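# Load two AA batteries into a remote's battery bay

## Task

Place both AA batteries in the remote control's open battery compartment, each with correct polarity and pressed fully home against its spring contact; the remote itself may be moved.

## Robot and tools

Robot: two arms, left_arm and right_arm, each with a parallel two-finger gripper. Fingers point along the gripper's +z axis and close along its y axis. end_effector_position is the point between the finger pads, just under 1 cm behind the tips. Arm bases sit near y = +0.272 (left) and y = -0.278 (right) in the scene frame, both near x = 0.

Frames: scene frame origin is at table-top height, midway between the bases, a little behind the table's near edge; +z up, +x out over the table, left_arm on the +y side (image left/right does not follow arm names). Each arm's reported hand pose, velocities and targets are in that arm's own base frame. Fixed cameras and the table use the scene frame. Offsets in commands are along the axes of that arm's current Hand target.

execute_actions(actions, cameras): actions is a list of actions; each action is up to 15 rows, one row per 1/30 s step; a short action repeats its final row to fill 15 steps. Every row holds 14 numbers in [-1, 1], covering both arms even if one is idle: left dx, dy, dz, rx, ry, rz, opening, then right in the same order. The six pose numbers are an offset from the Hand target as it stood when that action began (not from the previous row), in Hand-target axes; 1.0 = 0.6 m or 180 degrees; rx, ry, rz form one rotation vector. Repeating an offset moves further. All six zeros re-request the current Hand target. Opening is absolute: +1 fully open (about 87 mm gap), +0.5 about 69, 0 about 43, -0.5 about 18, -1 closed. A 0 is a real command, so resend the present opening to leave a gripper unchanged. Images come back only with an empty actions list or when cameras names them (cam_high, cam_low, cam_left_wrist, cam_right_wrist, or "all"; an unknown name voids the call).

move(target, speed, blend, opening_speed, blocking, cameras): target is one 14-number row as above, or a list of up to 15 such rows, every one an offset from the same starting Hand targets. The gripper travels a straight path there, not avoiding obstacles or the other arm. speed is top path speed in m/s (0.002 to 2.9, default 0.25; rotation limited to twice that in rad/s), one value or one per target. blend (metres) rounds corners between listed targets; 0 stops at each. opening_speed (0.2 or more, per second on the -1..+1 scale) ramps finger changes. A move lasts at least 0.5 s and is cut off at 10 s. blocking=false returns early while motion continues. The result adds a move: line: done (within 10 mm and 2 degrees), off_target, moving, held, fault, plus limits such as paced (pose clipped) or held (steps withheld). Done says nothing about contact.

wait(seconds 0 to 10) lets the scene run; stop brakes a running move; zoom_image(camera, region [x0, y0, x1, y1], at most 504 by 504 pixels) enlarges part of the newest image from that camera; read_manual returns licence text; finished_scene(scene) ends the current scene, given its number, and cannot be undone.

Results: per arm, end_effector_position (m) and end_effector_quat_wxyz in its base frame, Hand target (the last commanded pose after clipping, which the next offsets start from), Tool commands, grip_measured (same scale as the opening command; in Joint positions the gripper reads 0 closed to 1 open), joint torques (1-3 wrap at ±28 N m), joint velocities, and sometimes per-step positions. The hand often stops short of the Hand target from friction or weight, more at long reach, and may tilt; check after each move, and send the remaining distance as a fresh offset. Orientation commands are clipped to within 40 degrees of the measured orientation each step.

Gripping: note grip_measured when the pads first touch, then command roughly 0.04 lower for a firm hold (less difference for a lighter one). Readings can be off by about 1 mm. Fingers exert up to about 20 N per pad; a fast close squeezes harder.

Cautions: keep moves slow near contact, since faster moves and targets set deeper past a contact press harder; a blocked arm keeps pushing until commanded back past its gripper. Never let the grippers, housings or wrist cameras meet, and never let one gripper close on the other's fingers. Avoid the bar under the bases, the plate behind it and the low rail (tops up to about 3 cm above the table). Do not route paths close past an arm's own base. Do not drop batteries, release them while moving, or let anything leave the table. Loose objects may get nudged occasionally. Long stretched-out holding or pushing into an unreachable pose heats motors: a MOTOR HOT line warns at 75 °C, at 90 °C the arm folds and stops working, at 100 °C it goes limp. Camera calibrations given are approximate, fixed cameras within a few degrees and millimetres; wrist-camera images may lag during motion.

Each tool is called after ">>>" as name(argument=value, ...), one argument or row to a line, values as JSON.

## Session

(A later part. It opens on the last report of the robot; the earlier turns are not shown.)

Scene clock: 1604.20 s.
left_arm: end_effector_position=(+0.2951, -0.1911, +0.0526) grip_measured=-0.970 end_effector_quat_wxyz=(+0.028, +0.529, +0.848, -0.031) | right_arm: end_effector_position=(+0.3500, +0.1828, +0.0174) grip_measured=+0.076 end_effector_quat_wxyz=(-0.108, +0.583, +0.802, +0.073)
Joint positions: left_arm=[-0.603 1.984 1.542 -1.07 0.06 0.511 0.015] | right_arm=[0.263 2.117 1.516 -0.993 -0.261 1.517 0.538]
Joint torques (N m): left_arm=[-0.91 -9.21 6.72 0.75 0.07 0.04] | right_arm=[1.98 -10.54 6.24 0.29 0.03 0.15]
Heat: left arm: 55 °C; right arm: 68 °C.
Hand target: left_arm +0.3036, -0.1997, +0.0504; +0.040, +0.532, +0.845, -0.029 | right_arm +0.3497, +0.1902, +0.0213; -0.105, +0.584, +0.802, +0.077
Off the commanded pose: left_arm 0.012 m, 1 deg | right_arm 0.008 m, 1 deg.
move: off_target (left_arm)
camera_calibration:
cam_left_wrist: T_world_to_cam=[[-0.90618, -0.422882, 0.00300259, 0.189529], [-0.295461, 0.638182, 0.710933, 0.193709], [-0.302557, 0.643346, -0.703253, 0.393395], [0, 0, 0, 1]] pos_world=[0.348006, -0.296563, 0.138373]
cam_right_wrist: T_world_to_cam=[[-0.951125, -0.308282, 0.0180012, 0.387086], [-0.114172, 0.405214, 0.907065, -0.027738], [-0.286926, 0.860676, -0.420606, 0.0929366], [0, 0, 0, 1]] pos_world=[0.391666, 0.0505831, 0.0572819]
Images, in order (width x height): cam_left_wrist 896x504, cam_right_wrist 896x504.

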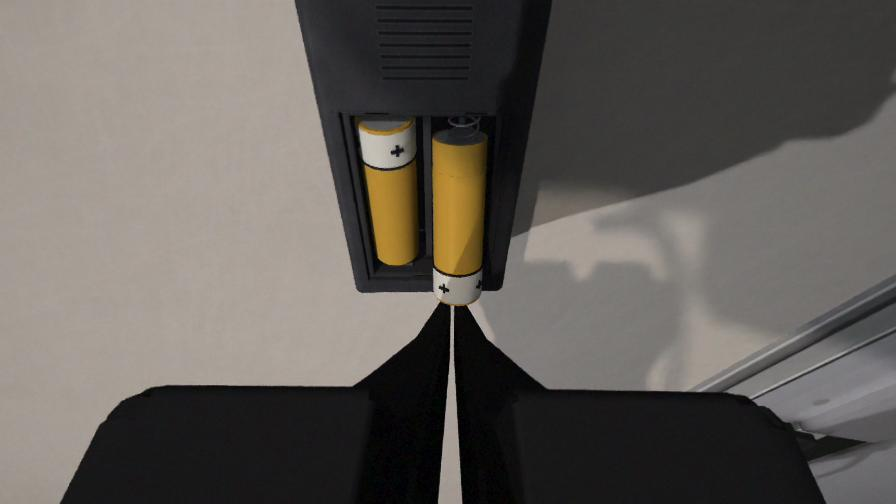

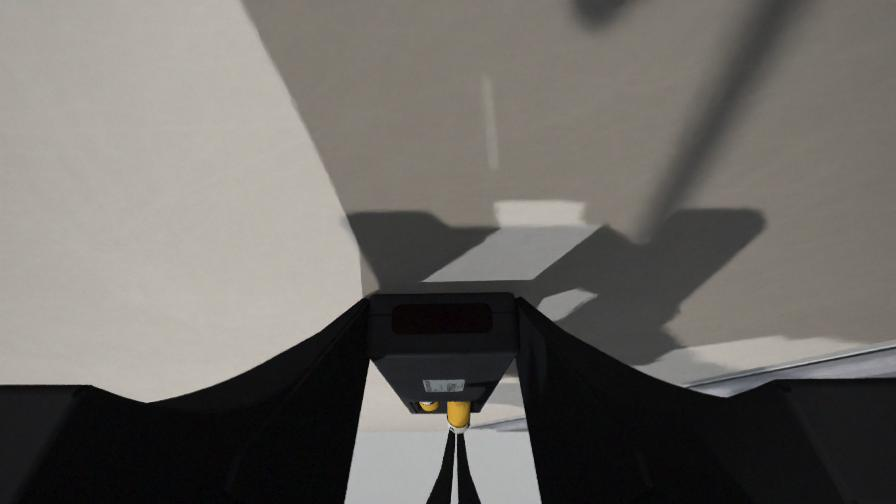

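>>> move(
  target=[-0.017,0,-0.005,0,0,0,-0.97,0.008,0,0.002,0,0,0,0.02],
  speed=0.05,
  cameras=["cam_left_wrist","cam_right_wrist"],
)

>>> zoom_image(
  camera="cam_left_wrist",
  region=[340, 100, 560, 330],
)

Scene clock: 1608.30 s.
left_arm: end_effector_position=(+0.2975, -0.1920, +0.0576) grip_measured=-0.970 end_effector_quat_wxyz=(+0.017, +0.531, +0.847, -0.022) | right_arm: end_effector_position=(+0.3495, +0.1845, +0.0172) grip_measured=+0.076 end_effector_quat_wxyz=(-0.108, +0.584, +0.801, +0.072)
Joint positions: left_arm=[-0.609 2.012 1.599 -1.122 0.043 0.509 0.015] | right_arm=[0.268 2.117 1.516 -0.992 -0.26 1.526 0.538]
Joint torques (N m): left_arm=[-1.47 -9.44 6.86 0.95 0.22 -0.06] | right_arm=[2.69 -10.66 6.04 0.32 0.03 0.19]
Heat: left arm: 55 °C; right arm: 69 °C.
Hand target: left_arm +0.3079, -0.2085, +0.0545; +0.040, +0.532, +0.845, -0.029 | right_arm +0.3481, +0.1948, +0.0214; -0.105, +0.584, +0.802, +0.077
Off the commanded pose: left_arm 0.020 m, 3 deg | right_arm 0.011 m, 1 deg.
move: off_target (left_arm, right_arm)
camera_calibration:
cam_left_wrist: T_world_to_cam=[[-0.907445, -0.420171, -0.000160532, 0.192498], [-0.287234, 0.620061, 0.730083, 0.184396], [-0.30666, 0.662556, -0.683359, 0.401944], [0, 0, 0, 1]] pos_world=[0.350907, -0.299765, 0.140078]
cam_right_wrist: T_world_to_cam=[[-0.952172, -0.304909, 0.0199877, 0.386845], [-0.111385, 0.407258, 0.906496, -0.029743], [-0.284539, 0.860913, -0.421742, 0.0904618], [0, 0, 0, 1]] pos_world=[0.39077, 0.0521859, 0.0573813]
Images, in order (width x height): cam_left_wrist 896x504, cam_right_wrist 896x504.

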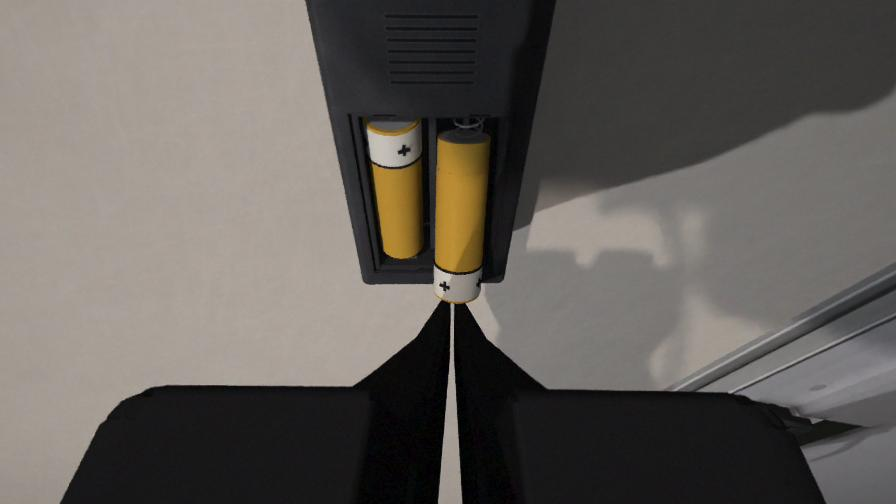

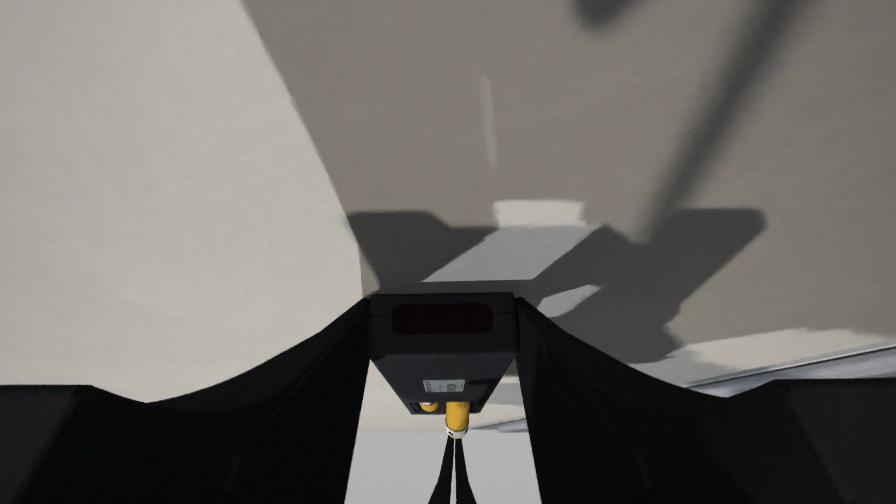

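Scaled by 2.191.

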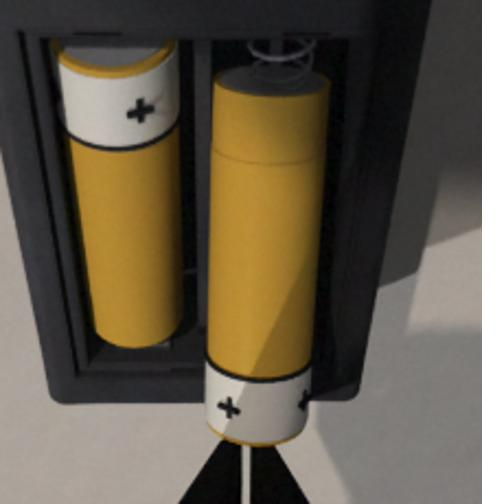

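>>> move(
  target=[-0.0165,0,0.001,0,0,0,-0.97,0.01,0,0.0026,0,0,0,0.02],
  speed=0.05,
  cameras=["cam_left_wrist","cam_low"],
)

>>> zoom_image(
  camera="cam_left_wrist",
  region=[340, 100, 560, 330],
)

>>> zoom_image(
  camera="cam_low",
  region=[500, 285, 545, 310],
)

Scene clock: 1613.30 s.
left_arm: end_effector_position=(+0.2968, -0.1937, +0.0601) grip_measured=-0.970 end_effector_quat_wxyz=(+0.003, +0.530, +0.848, -0.016) | right_arm: end_effector_position=(+0.3494, +0.1865, +0.0170) grip_measured=+0.076 end_effector_quat_wxyz=(-0.104, +0.585, +0.801, +0.070)
Joint positions: left_arm=[-0.619 2.041 1.648 -1.171 0.032 0.498 0.015] | right_arm=[0.277 2.115 1.516 -0.99 -0.251 1.537 0.538]
Joint torques (N m): left_arm=[-1.69 -9.44 6.97 1.19 0.33 -0.04] | right_arm=[3.28 -10.59 5.86 0.34 -0.09 0.24]
Heat: left arm: 55 °C; right arm: 69 °C.
Hand target: left_arm +0.3122, -0.2175, +0.0547; +0.040, +0.532, +0.845, -0.029 | right_arm +0.3462, +0.2008, +0.0213; -0.105, +0.584, +0.802, +0.077
Off the commanded pose: left_arm 0.029 m, 5 deg | right_arm 0.015 m, 1 deg.
move: off_target (left_arm, right_arm)
camera_calibration:
cam_left_wrist: T_world_to_cam=[[-0.906626, -0.4219, 0.00551476, 0.190159], [-0.274974, 0.600708, 0.750693, 0.1747], [-0.32003, 0.679081, -0.660629, 0.410483], [0, 0, 0, 1]] pos_world=[0.351808, -0.303467, 0.138982]
Images, in order (width x height): cam_low 896x504, cam_left_wrist 896x504.

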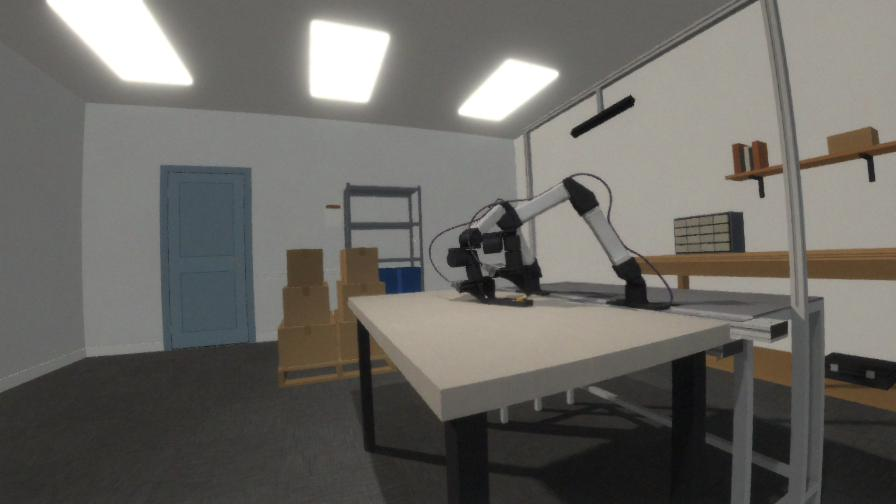

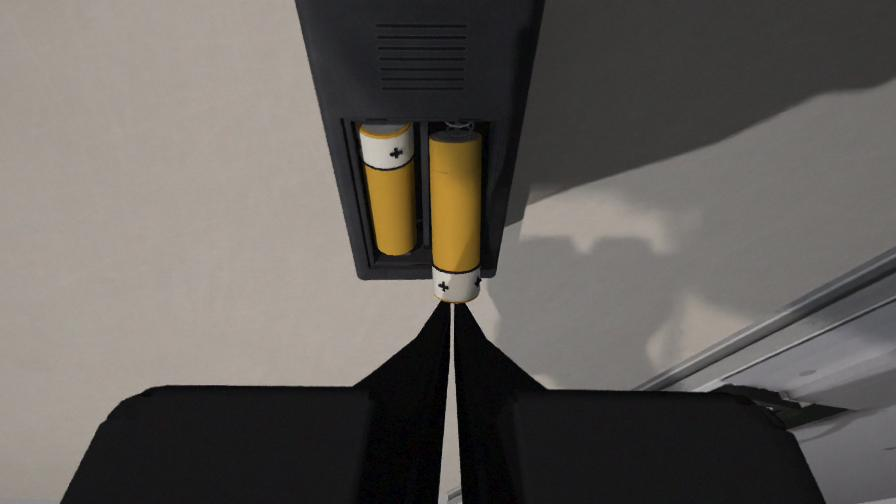

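Scaled by 2.191.

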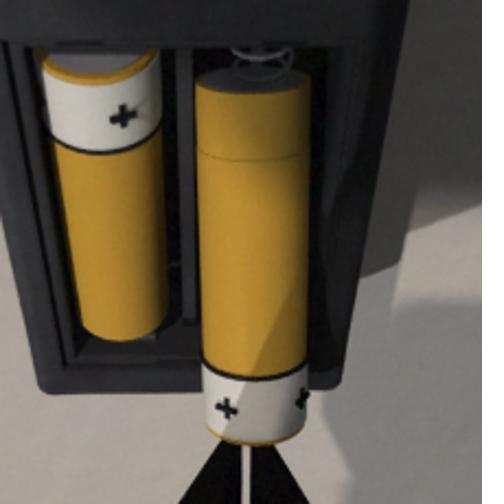

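Scaled by 11.200.

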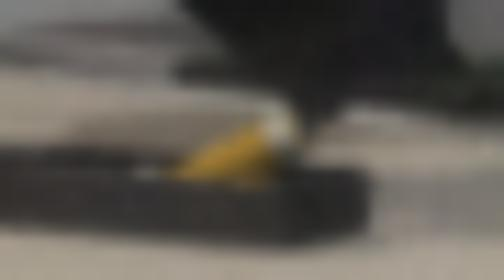

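>>> move(
  target=[0.05,0,0.0,0,0,0,-0.97,-0.02,0,-0.005,0,0,0,0.02],
  speed=0.05,
)

>>> move(
  target=[
    [0.015,0,0.0,0,0,0,-0.97,0,0,0,0,0,0,0.02],
    [0.01,0,-0.07,0,-0.04,0,-0.97,0,0,0,0,0,0,0.02],
    [-0.025,0.002,-0.07,0,-0.04,0,-0.2,0,0,0,0,0,0,0.02],
  ],
  speed=0.08,
  blend=[0.01,0.01,0],
  cameras=["cam_left_wrist","cam_low"],
)

>>> zoom_image(
  camera="cam_low",
  region=[500, 285, 545, 310],
)

Scene clock: 1623.73 s.
left_arm: end_effector_position=(+0.2877, -0.1801, +0.0435) grip_measured=-0.970 end_effector_quat_wxyz=(-0.005, +0.528, +0.849, -0.016) | right_arm: end_effector_position=(+0.3497, +0.1866, +0.0173) grip_measured=+0.076 end_effector_quat_wxyz=(-0.105, +0.585, +0.801, +0.071)
Joint positions: left_arm=[-0.603 2.011 1.534 -1.103 0.032 0.51 0.015] | right_arm=[0.276 2.115 1.516 -0.989 -0.254 1.535 0.538]
Joint torques (N m): left_arm=[0.28 -15.31 4.11 0.98 0.36 0.21] | right_arm=[0.53 -10.3 6.32 0.25 -0.04 -0.06]
Heat: left arm: 56 °C; right arm: 68 °C.
Hand target: left_arm +0.2993, -0.1905, +0.0519; +0.040, +0.532, +0.845, -0.029 | right_arm +0.3500, +0.1890, +0.0211; -0.105, +0.584, +0.802, +0.077
Off the commanded pose: left_arm 0.018 m, 5 deg | right_arm 0.005 m, 1 deg.
move: off_target (left_arm)

Scene clock: 1625.80 s.
left_arm: end_effector_position=(+0.3069, -0.1944, +0.0961) grip_measured=-0.200 end_effector_quat_wxyz=(+0.099, +0.530, +0.840, -0.054) | right_arm: end_effector_position=(+0.3495, +0.1872, +0.0176) grip_measured=+0.076 end_effector_quat_wxyz=(-0.106, +0.585, +0.801, +0.072)
Joint positions: left_arm=[-0.572 1.866 1.559 -1.064 0.106 0.543 0.4] | right_arm=[0.276 2.115 1.516 -0.989 -0.258 1.535 0.538]
Joint torques (N m): left_arm=[-0.77 -8.96 6.41 0.7 0.32 -0.05] | right_arm=[0.53 -10.29 6.3 0.26 0.02 -0.06]
Heat: left arm: 56 °C; right arm: 68 °C.
Hand target: left_arm +0.3053, -0.1996, +0.0951; +0.093, +0.529, +0.841, -0.063 | right_arm +0.3500, +0.1890, +0.0211; -0.105, +0.584, +0.802, +0.077
Off the commanded pose: left_arm 0.005 m, 1 deg | right_arm 0.004 m, 1 deg.
move: done; blend cut to 0.0044 m at target 1
camera_calibration:
cam_left_wrist: T_world_to_cam=[[-0.907443, -0.418619, -0.0361188, 0.203811], [-0.354176, 0.715826, 0.601792, 0.211973], [-0.226067, 0.558884, -0.797836, 0.398901], [0, 0, 0, 1]] pos_world=[0.350201, -0.289356, 0.198055]
Images, in order (width x height): cam_low 896x504, cam_left_wrist 896x504.

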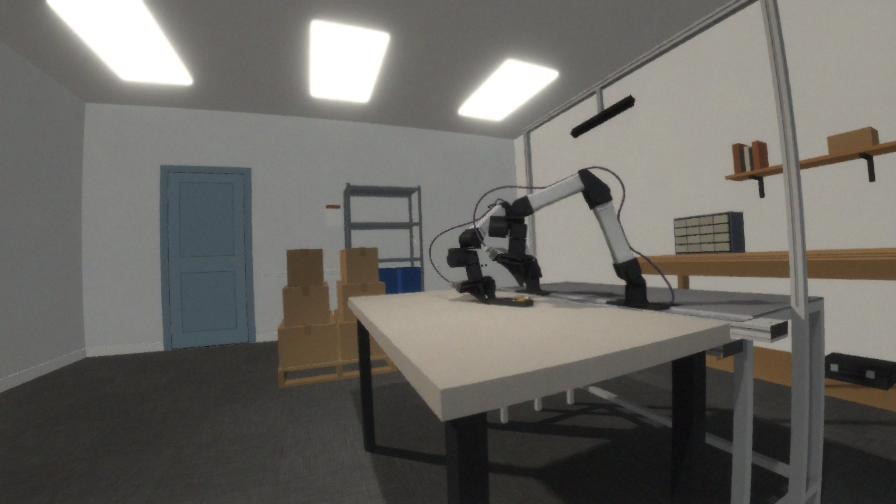

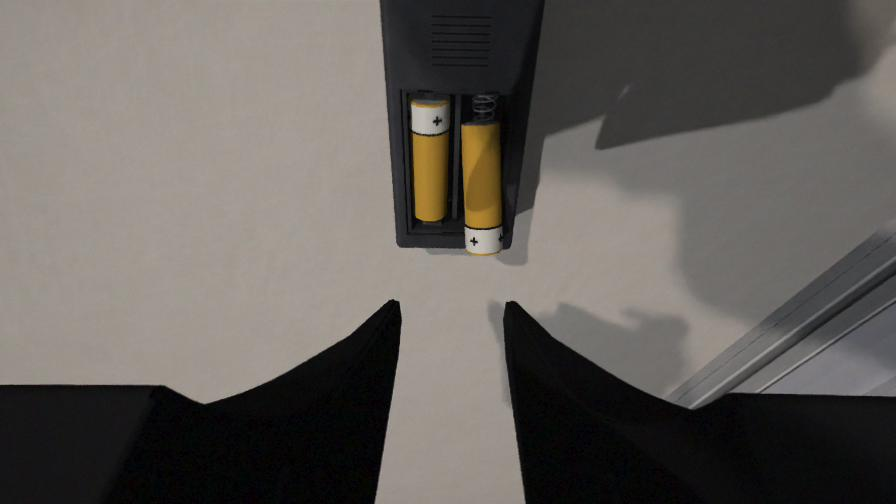

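Scaled by 11.200.

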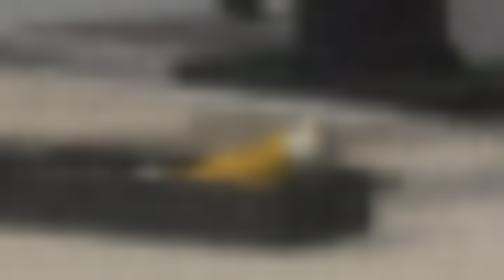

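>>> move(
  target=[-0.0025,-0.0143,0.0365,0,0.044,0,-0.2,0,0,0,0,0,0,0.02],
  speed=0.06,
  cameras=["cam_left_wrist","cam_right_wrist"],
)

Scene clock: 1640.77 s.
left_arm: end_effector_position=(+0.3004, -0.2074, +0.0770) grip_measured=-0.200 end_effector_quat_wxyz=(+0.044, +0.530, +0.846, -0.034) | right_arm: end_effector_position=(+0.3495, +0.1873, +0.0177) grip_measured=+0.076 end_effector_quat_wxyz=(-0.107, +0.585, +0.801, +0.073)
Joint positions: left_arm=[-0.628 1.99 1.65 -1.139 0.063 0.489 0.4] | right_arm=[0.276 2.115 1.516 -0.989 -0.259 1.535 0.538]
Joint torques (N m): left_arm=[-1.17 -9.29 6.48 0.45 -0.04 -0.01] | right_arm=[0.53 -10.29 6.28 0.26 0.01 -0.07]
Heat: left arm: 56 °C; right arm: 68 °C.
Hand target: left_arm +0.3002, -0.2091, +0.0741; +0.034, +0.532, +0.845, -0.026 | right_arm +0.3500, +0.1890, +0.0211; -0.105, +0.584, +0.802, +0.077
Off the commanded pose: left_arm 0.003 m, 1 deg | right_arm 0.004 m, 1 deg.
move: done
camera_calibration:
cam_left_wrist: T_world_to_cam=[[-0.907351, -0.42027, -0.00928873, 0.189252], [-0.310475, 0.655083, 0.688819, 0.197985], [-0.283405, 0.627884, -0.724874, 0.415366], [0, 0, 0, 1]] pos_world=[0.350904, -0.310962, 0.16647]
cam_right_wrist: T_world_to_cam=[[-0.952806, -0.30307, 0.0175744, 0.387598], [-0.113072, 0.408017, 0.905945, -0.0308194], [-0.281735, 0.861203, -0.42303, 0.0871528], [0, 0, 0, 1]] pos_world=[0.390375, 0.0549878, 0.0579771]
Images, in order (width x height): cam_left_wrist 896x504, cam_right_wrist 896x504.

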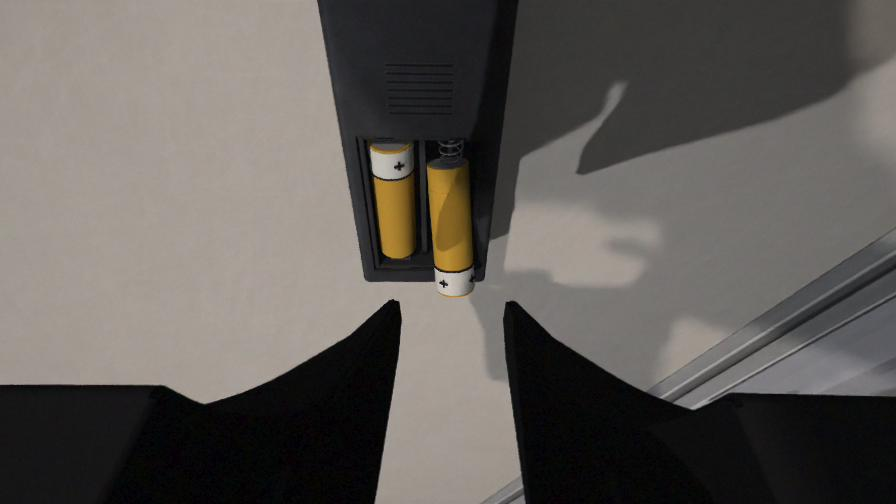

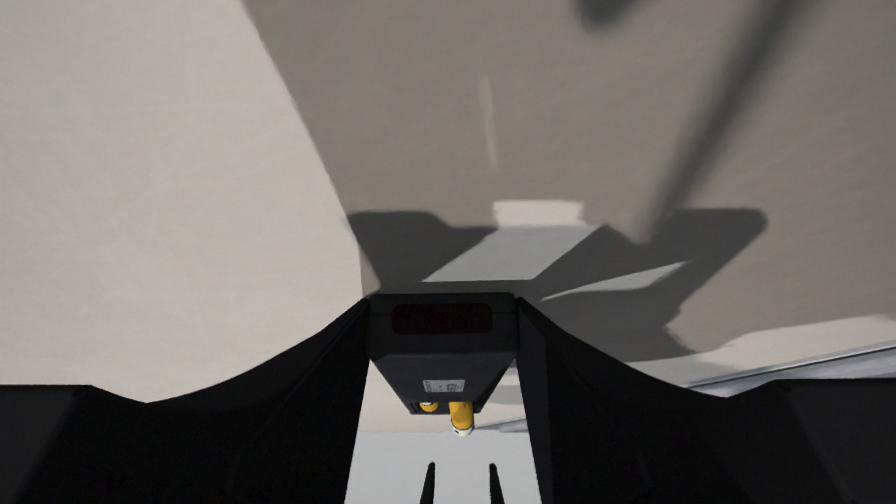

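>>> move(
  target=[0.0053,0,0.04,0,0,0,-0.2,0,0,0,0,0,0,0.02],
  speed=0.06,
  cameras=["cam_left_wrist","cam_right_wrist"],
)

>>> zoom_image(
  camera="cam_right_wrist",
  region=[380, 350, 540, 490],
)

Scene clock: 1647.00 s.
left_arm: end_effector_position=(+0.2989, -0.2056, +0.0575) grip_measured=-0.200 end_effector_quat_wxyz=(+0.037, +0.530, +0.846, -0.032) | right_arm: end_effector_position=(+0.3495, +0.1873, +0.0177) grip_measured=+0.076 end_effector_quat_wxyz=(-0.107, +0.585, +0.801, +0.073)
Joint positions: left_arm=[-0.628 2.006 1.595 -1.082 0.06 0.489 0.4] | right_arm=[0.276 2.115 1.516 -0.989 -0.259 1.535 0.538]
Joint torques (N m): left_arm=[-1.05 -9.98 4.46 0.74 -0.03 0.01] | right_arm=[0.54 -10.26 6.35 0.25 0.01 -0.06]
Heat: left arm: 56 °C; right arm: 68 °C.
Hand target: left_arm +0.2996, -0.2082, +0.0500; +0.034, +0.533, +0.845, -0.026 | right_arm +0.3500, +0.1890, +0.0211; -0.105, +0.584, +0.802, +0.077
Off the commanded pose: left_arm 0.008 m, 1 deg | right_arm 0.004 m, 1 deg.
move: done
camera_calibration:
cam_left_wrist: T_world_to_cam=[[-0.90733, -0.420393, -0.00470761, 0.188136], [-0.303508, 0.647227, 0.699271, 0.205482], [-0.290922, 0.635898, -0.714841, 0.402989], [0, 0, 0, 1]] pos_world=[0.350305, -0.310162, 0.145272]
cam_right_wrist: T_world_to_cam=[[-0.952806, -0.30307, 0.0175744, 0.387598], [-0.113072, 0.408017, 0.905945, -0.0308194], [-0.281735, 0.861203, -0.42303, 0.0871528], [0, 0, 0, 1]] pos_world=[0.390375, 0.0549878, 0.0579771]
Images, in order (width x height): cam_left_wrist 896x504, cam_right_wrist 896x504.

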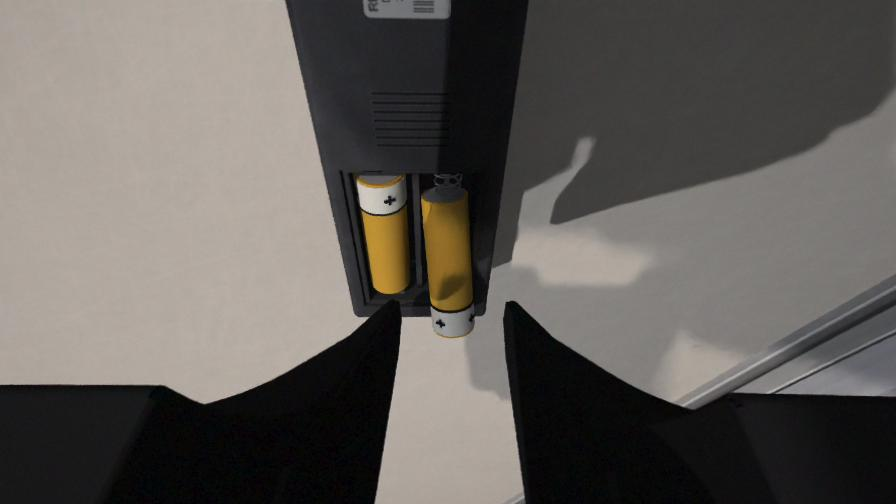

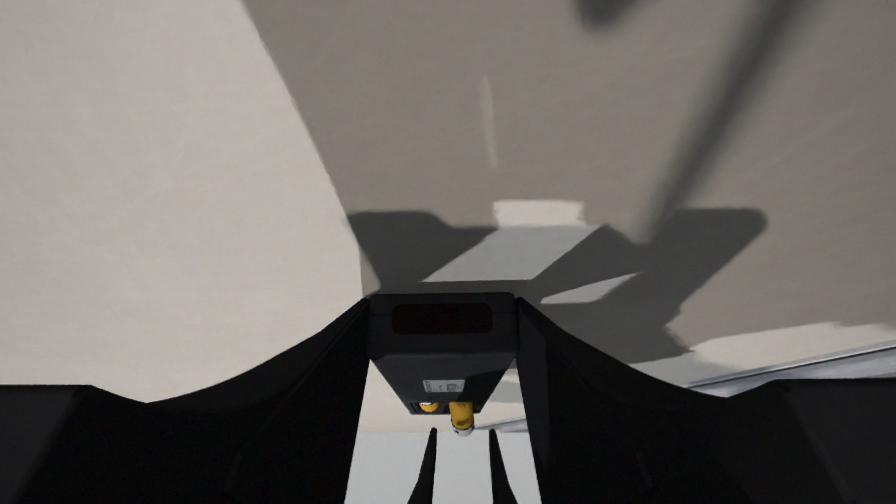

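Scaled by 3.150.

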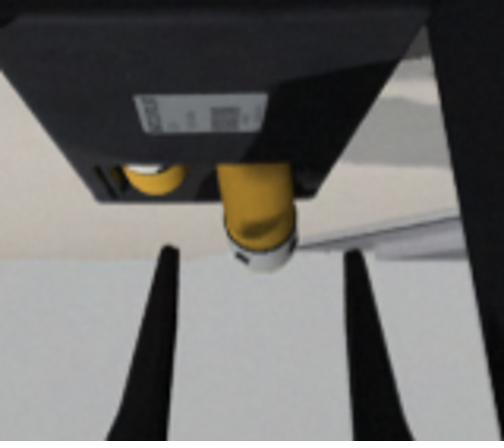

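>>> move(
  target=[
    [0.0005,0,0.0067,0,0,0,-0.2,0,0,0,0,0,0,0.02],
    [0.0005,0,0.0067,0,0,0,-0.74,0,0,0,0,0,0,0.02],
  ],
  speed=0.06,
  opening_speed=0.4,
  cameras=["cam_left_wrist","cam_right_wrist","cam_low"],
)

>>> zoom_image(
  camera="cam_right_wrist",
  region=[380, 350, 540, 490],
)

>>> zoom_image(
  camera="cam_low",
  region=[500, 285, 545, 310],
)

Scene clock: 1660.07 s.
left_arm: end_effector_position=(+0.2996, -0.2068, +0.0549) grip_measured=-0.738 end_effector_quat_wxyz=(+0.040, +0.531, +0.846, -0.031) | right_arm: end_effector_position=(+0.3497, +0.1874, +0.0177) grip_measured=+0.076 end_effector_quat_wxyz=(-0.106, +0.585, +0.801, +0.073)
Joint positions: left_arm=[-0.631 2.006 1.584 -1.065 0.056 0.488 0.131] | right_arm=[0.276 2.115 1.516 -0.988 -0.259 1.535 0.538]
Joint torques (N m): left_arm=[-0.85 -9.61 4.36 0.75 0.02 -0.01] | right_arm=[0.54 -10.29 6.32 0.26 0.01 -0.04]
Heat: left arm: 55 °C; right arm: 68 °C.
Hand target: left_arm +0.2995, -0.2082, +0.0459; +0.034, +0.532, +0.845, -0.026 | right_arm +0.3500, +0.1890, +0.0211; -0.105, +0.584, +0.802, +0.077
Off the commanded pose: left_arm 0.009 m, 1 deg | right_arm 0.004 m, 1 deg.
move: done
camera_calibration:
cam_left_wrist: T_world_to_cam=[[-0.90776, -0.419339, -0.0112049, 0.189073], [-0.308075, 0.648297, 0.696277, 0.210023], [-0.284712, 0.635505, -0.717686, 0.400297], [0, 0, 0, 1]] pos_world=[0.350305, -0.311262, 0.143172]
cam_right_wrist: T_world_to_cam=[[-0.952614, -0.303745, 0.0162966, 0.38795], [-0.114453, 0.40756, 0.905978, -0.0302625], [-0.281828, 0.861182, -0.423012, 0.0871875], [0, 0, 0, 1]] pos_world=[0.390675, 0.0550873, 0.0579762]
Images, in order (width x height): cam_low 896x504, cam_left_wrist 896x504, cam_right_wrist 896x504.

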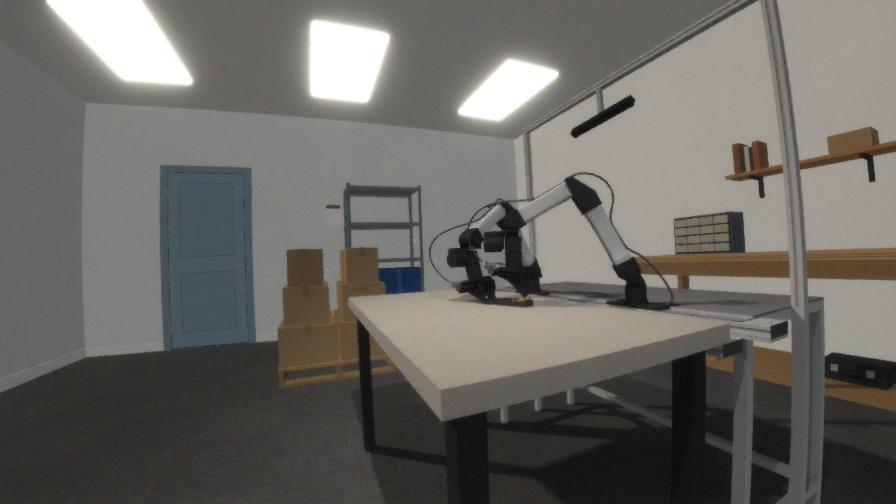

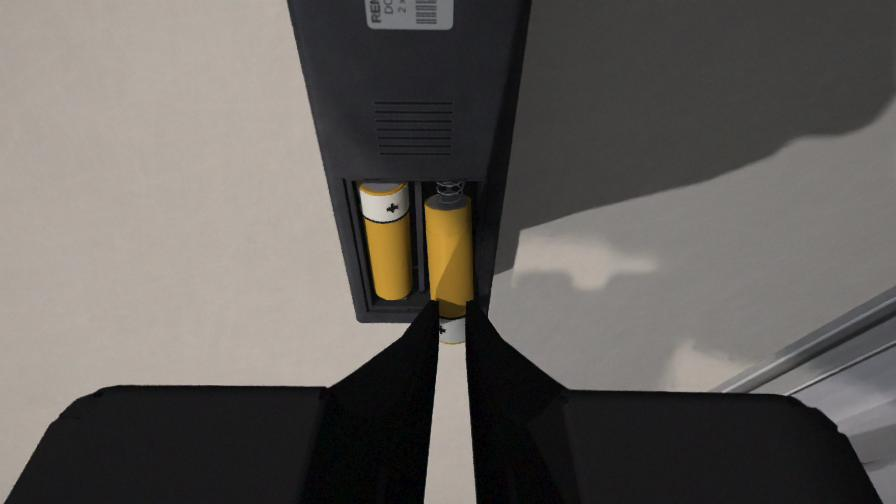

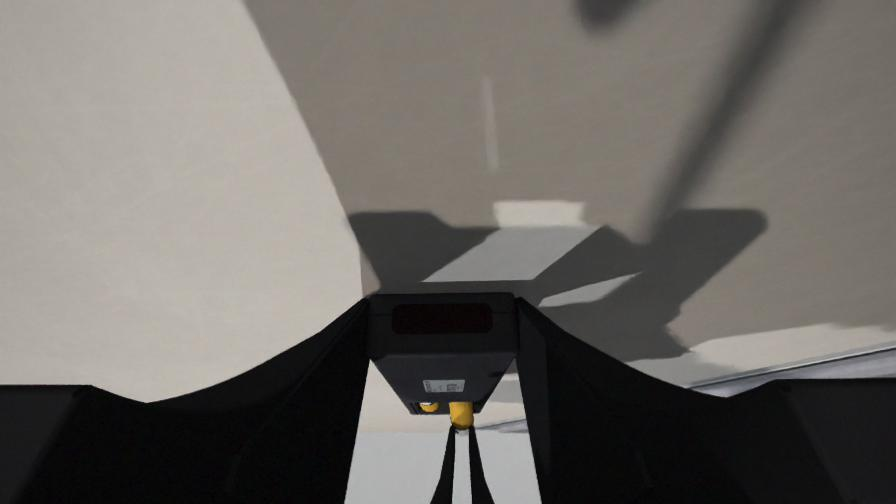

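Scaled by 3.150.

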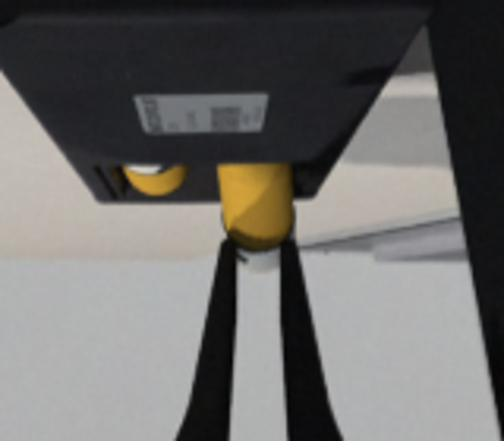

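Scaled by 11.200.

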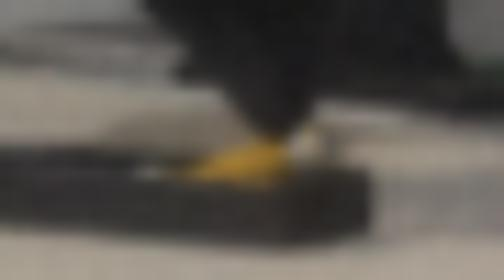

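>>> move(
  target=[
    [0,0,0,0,0,0,-0.4,0,0,0,0,0,0,0.02],
    [0.0005,0,0.0125,0,0,0,-0.4,0,0,0,0,0,0,0.02],
    [0.0005,0,0.0125,0,0,0,-0.74,0,0,0,0,0,0,0.02],
  ],
  speed=0.06,
  opening_speed=0.4,
  cameras=["cam_left_wrist","cam_right_wrist","cam_low"],
)

>>> zoom_image(
  camera="cam_right_wrist",
  region=[380, 350, 540, 490],
)

>>> zoom_image(
  camera="cam_low",
  region=[500, 285, 545, 310],
)

Scene clock: 1672.90 s.
left_arm: end_effector_position=(+0.2996, -0.2068, +0.0472) grip_measured=-0.618 end_effector_quat_wxyz=(+0.039, +0.531, +0.846, -0.031) | right_arm: end_effector_position=(+0.3497, +0.1874, +0.0177) grip_measured=+0.076 end_effector_quat_wxyz=(-0.106, +0.585, +0.801, +0.073)
Joint positions: left_arm=[-0.631 2.014 1.565 -1.039 0.056 0.487 0.191] | right_arm=[0.276 2.115 1.516 -0.988 -0.259 1.535 0.538]
Joint torques (N m): left_arm=[-0.87 -9.77 4.27 0.76 0.02 0.01] | right_arm=[0.51 -10.3 6.35 0.24 0.01 -0.05]
Heat: left arm: 55 °C; right arm: 68 °C.
Hand target: left_arm +0.2996, -0.2086, +0.0385; +0.035, +0.532, +0.845, -0.026 | right_arm +0.3500, +0.1890, +0.0211; -0.105, +0.584, +0.802, +0.077
Off the commanded pose: left_arm 0.009 m, 1 deg | right_arm 0.004 m, 1 deg.
move: done
camera_calibration:
cam_left_wrist: T_world_to_cam=[[-0.907621, -0.419664, -0.0103275, 0.188813], [-0.307288, 0.647419, 0.69744, 0.215009], [-0.286004, 0.636184, -0.716569, 0.395325], [0, 0, 0, 1]] pos_world=[0.350505, -0.311462, 0.135272]
cam_right_wrist: T_world_to_cam=[[-0.952614, -0.303745, 0.0162966, 0.38795], [-0.114453, 0.40756, 0.905978, -0.0302625], [-0.281828, 0.861182, -0.423012, 0.0871875], [0, 0, 0, 1]] pos_world=[0.390675, 0.0550873, 0.0579762]
Images, in order (width x height): cam_low 896x504, cam_left_wrist 896x504, cam_right_wrist 896x504.

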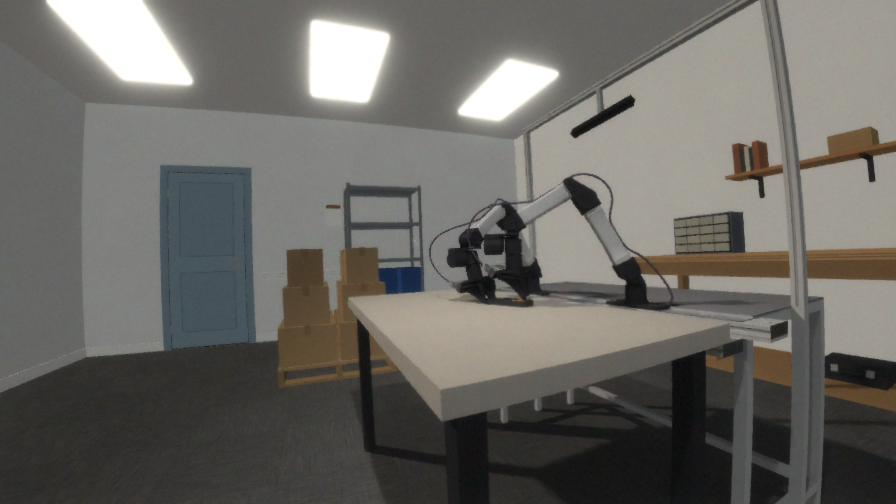

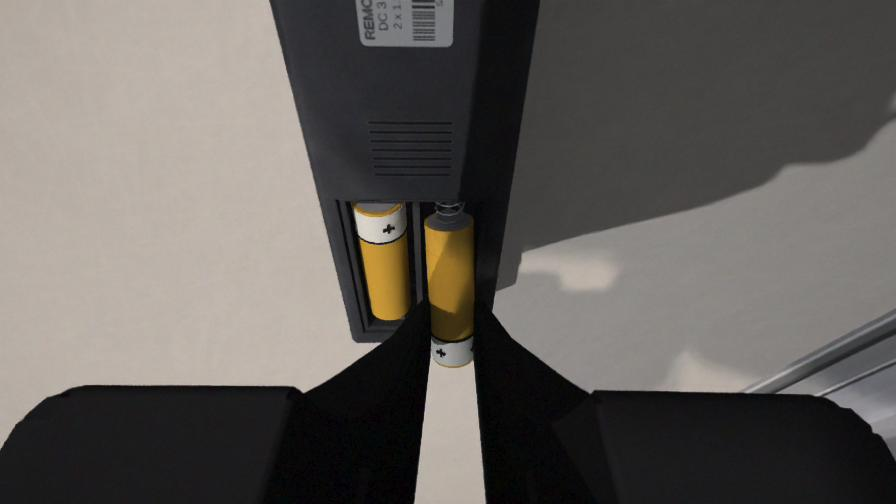

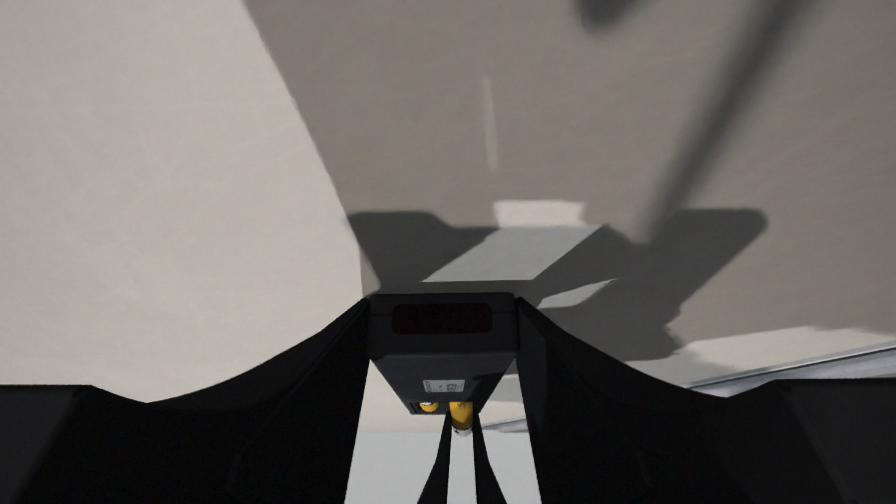

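Scaled by 3.150.

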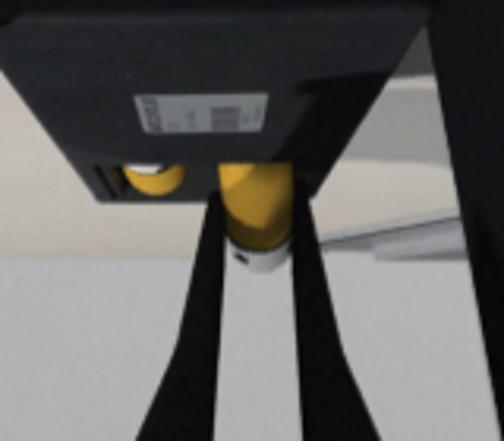

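Scaled by 11.200.

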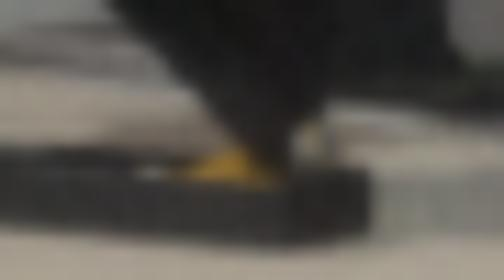

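>>> move(
  target=[-0.028,0,0.0,0,0,0,-0.76,0.025,0,0.0065,0,0,0,0.02],
  speed=0.04,
  cameras=["cam_left_wrist"],
)

>>> zoom_image(
  camera="cam_left_wrist",
  region=[340, 150, 560, 380],
)

Scene clock: 1678.57 s.
left_arm: end_effector_position=(+0.3006, -0.2079, +0.0468) grip_measured=-0.618 end_effector_quat_wxyz=(+0.021, +0.529, +0.848, -0.020) | right_arm: end_effector_position=(+0.3490, +0.1902, +0.0173) grip_measured=+0.076 end_effector_quat_wxyz=(-0.105, +0.585, +0.801, +0.072)
Joint positions: left_arm=[-0.64 2.057 1.623 -1.091 0.037 0.474 0.191] | right_arm=[0.285 2.115 1.516 -0.986 -0.254 1.545 0.538]
Joint torques (N m): left_arm=[-1.84 -9.03 6.53 0.88 0.21 -0.03] | right_arm=[3.33 -10.59 5.79 0.34 -0.04 0.24]
Heat: left arm: 54 °C; right arm: 68 °C.
Hand target: left_arm +0.3069, -0.2237, +0.0399; +0.034, +0.533, +0.845, -0.026 | right_arm +0.3452, +0.2038, +0.0212; -0.105, +0.583, +0.802, +0.077
Off the commanded pose: left_arm 0.018 m, 2 deg | right_arm 0.015 m, 1 deg.
move: off_target (left_arm, right_arm)
camera_calibration:
cam_left_wrist: T_world_to_cam=[[-0.905394, -0.424494, -0.00814611, 0.18743], [-0.296927, 0.619362, 0.726791, 0.205954], [-0.303473, 0.660451, -0.68681, 0.404825], [0, 0, 0, 1]] pos_world=[0.353705, -0.315365, 0.129879]
Images, in order (width x height): cam_left_wrist 896x504.

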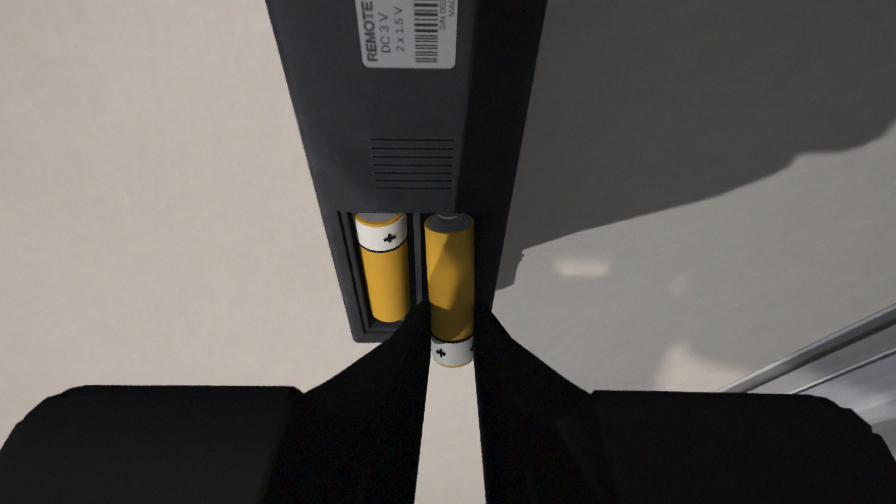

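Scaled by 2.191.

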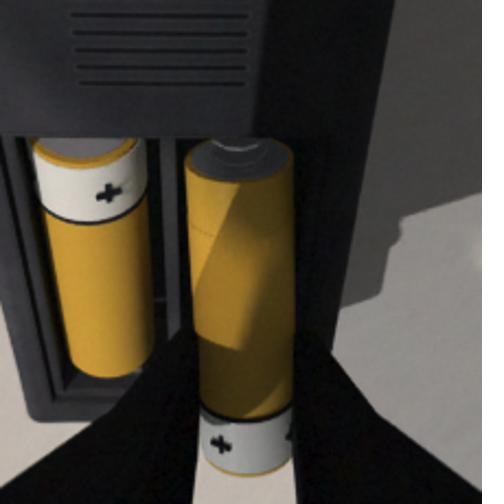

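>>> move(
  target=[-0.012,0,0.0,0,0,0,-0.78,0.008,0,0.002,0,0,0,0.02],
  speed=0.04,
)

>>> move(
  target=[-0.001,0,0.014,0,-0.07,0,-0.78,0.0,0,0.0,0,0,0,0.02],
  speed=0.04,
  cameras=["cam_left_wrist","cam_low"],
)

>>> zoom_image(
  camera="cam_left_wrist",
  region=[340, 150, 560, 380],
)

>>> zoom_image(
  camera="cam_low",
  region=[500, 285, 545, 310],
)

Scene clock: 1690.00 s.
left_arm: end_effector_position=(+0.3009, -0.2078, +0.0478) grip_measured=-0.618 end_effector_quat_wxyz=(+0.010, +0.527, +0.850, -0.014) | right_arm: end_effector_position=(+0.3485, +0.1917, +0.0172) grip_measured=+0.076 end_effector_quat_wxyz=(-0.105, +0.587, +0.800, +0.071)
Joint positions: left_arm=[-0.643 2.08 1.658 -1.126 0.026 0.467 0.191] | right_arm=[0.289 2.115 1.516 -0.986 -0.254 1.553 0.538]
Joint torques (N m): left_arm=[-2.25 -9.24 6.79 1.03 0.28 -0.07] | right_arm=[4.07 -10.67 5.64 0.37 -0.05 0.25]
Heat: left arm: 55 °C; right arm: 68 °C.
Hand target: left_arm +0.3100, -0.2301, +0.0404; +0.034, +0.533, +0.845, -0.026 | right_arm +0.3437, +0.2084, +0.0213; -0.105, +0.584, +0.802, +0.077
Off the commanded pose: left_arm 0.025 m, 3 deg | right_arm 0.018 m, 1 deg.
move: off_target (left_arm, right_arm)

Scene clock: 1693.13 s.
left_arm: end_effector_position=(+0.3003, -0.2063, +0.0467) grip_measured=-0.620 end_effector_quat_wxyz=(+0.089, +0.519, +0.849, -0.045) | right_arm: end_effector_position=(+0.3486, +0.1920, +0.0171) grip_measured=+0.076 end_effector_quat_wxyz=(-0.100, +0.586, +0.801, +0.068)
Joint positions: left_arm=[-0.617 1.919 1.431 -0.897 0.078 0.473 0.19] | right_arm=[0.295 2.113 1.516 -0.985 -0.241 1.557 0.538]
Joint torques (N m): left_arm=[-0.57 -8.88 2.85 2.15 0.9 0.16] | right_arm=[3.59 -10.48 5.71 0.37 -0.18 0.25]
Heat: left arm: 55 °C; right arm: 68 °C.
Hand target: left_arm +0.3104, -0.2313, +0.0322; +0.127, +0.526, +0.837, -0.084 | right_arm +0.3438, +0.2085, +0.0214; -0.105, +0.584, +0.802, +0.077
Off the commanded pose: left_arm 0.031 m, 6 deg | right_arm 0.018 m, 1 deg.
move: off_target (left_arm, right_arm)
camera_calibration:
cam_left_wrist: T_world_to_cam=[[-0.895052, -0.444301, -0.0384534, 0.182037], [-0.369539, 0.69064, 0.621656, 0.246321], [-0.249645, 0.570625, -0.782346, 0.373476], [0, 0, 0, 1]] pos_world=[0.347194, -0.302355, 0.14606]
Images, in order (width x height): cam_low 896x504, cam_left_wrist 896x504.

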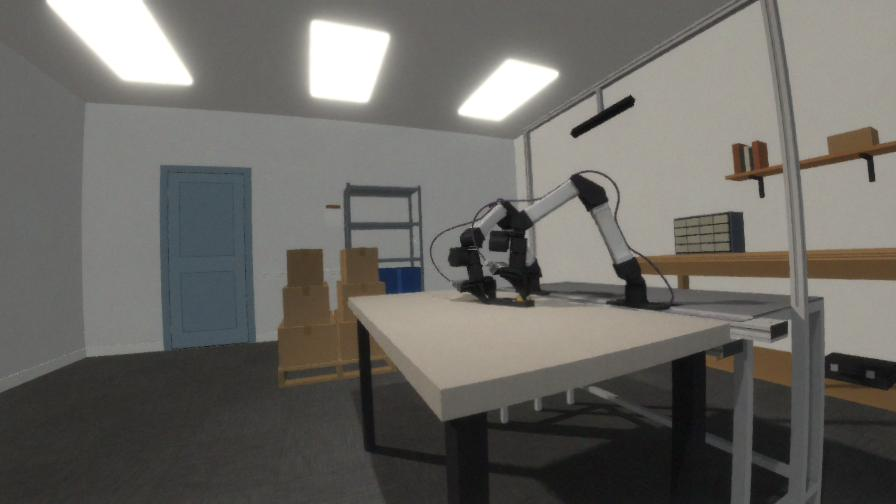

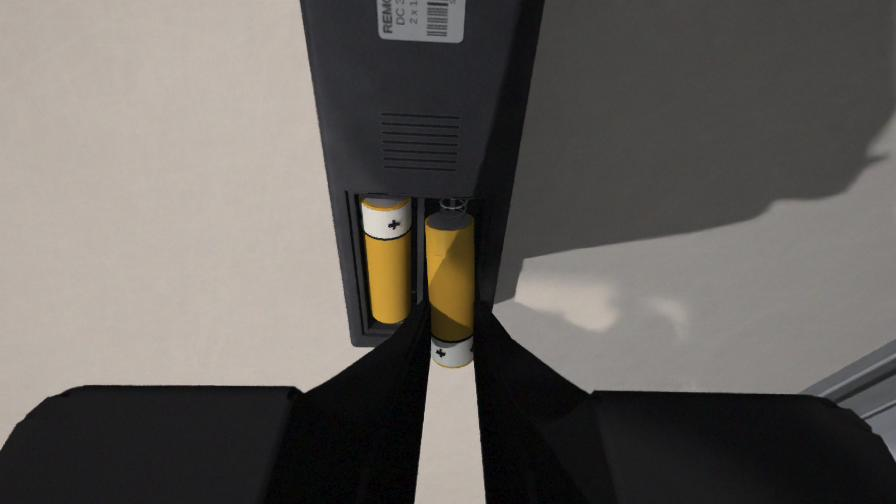

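Scaled by 2.191.

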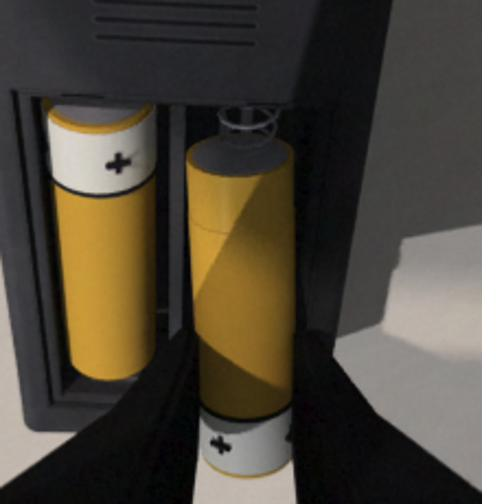

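Scaled by 11.200.

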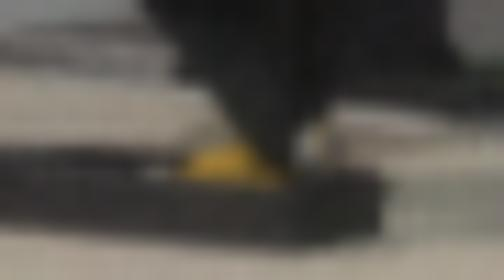

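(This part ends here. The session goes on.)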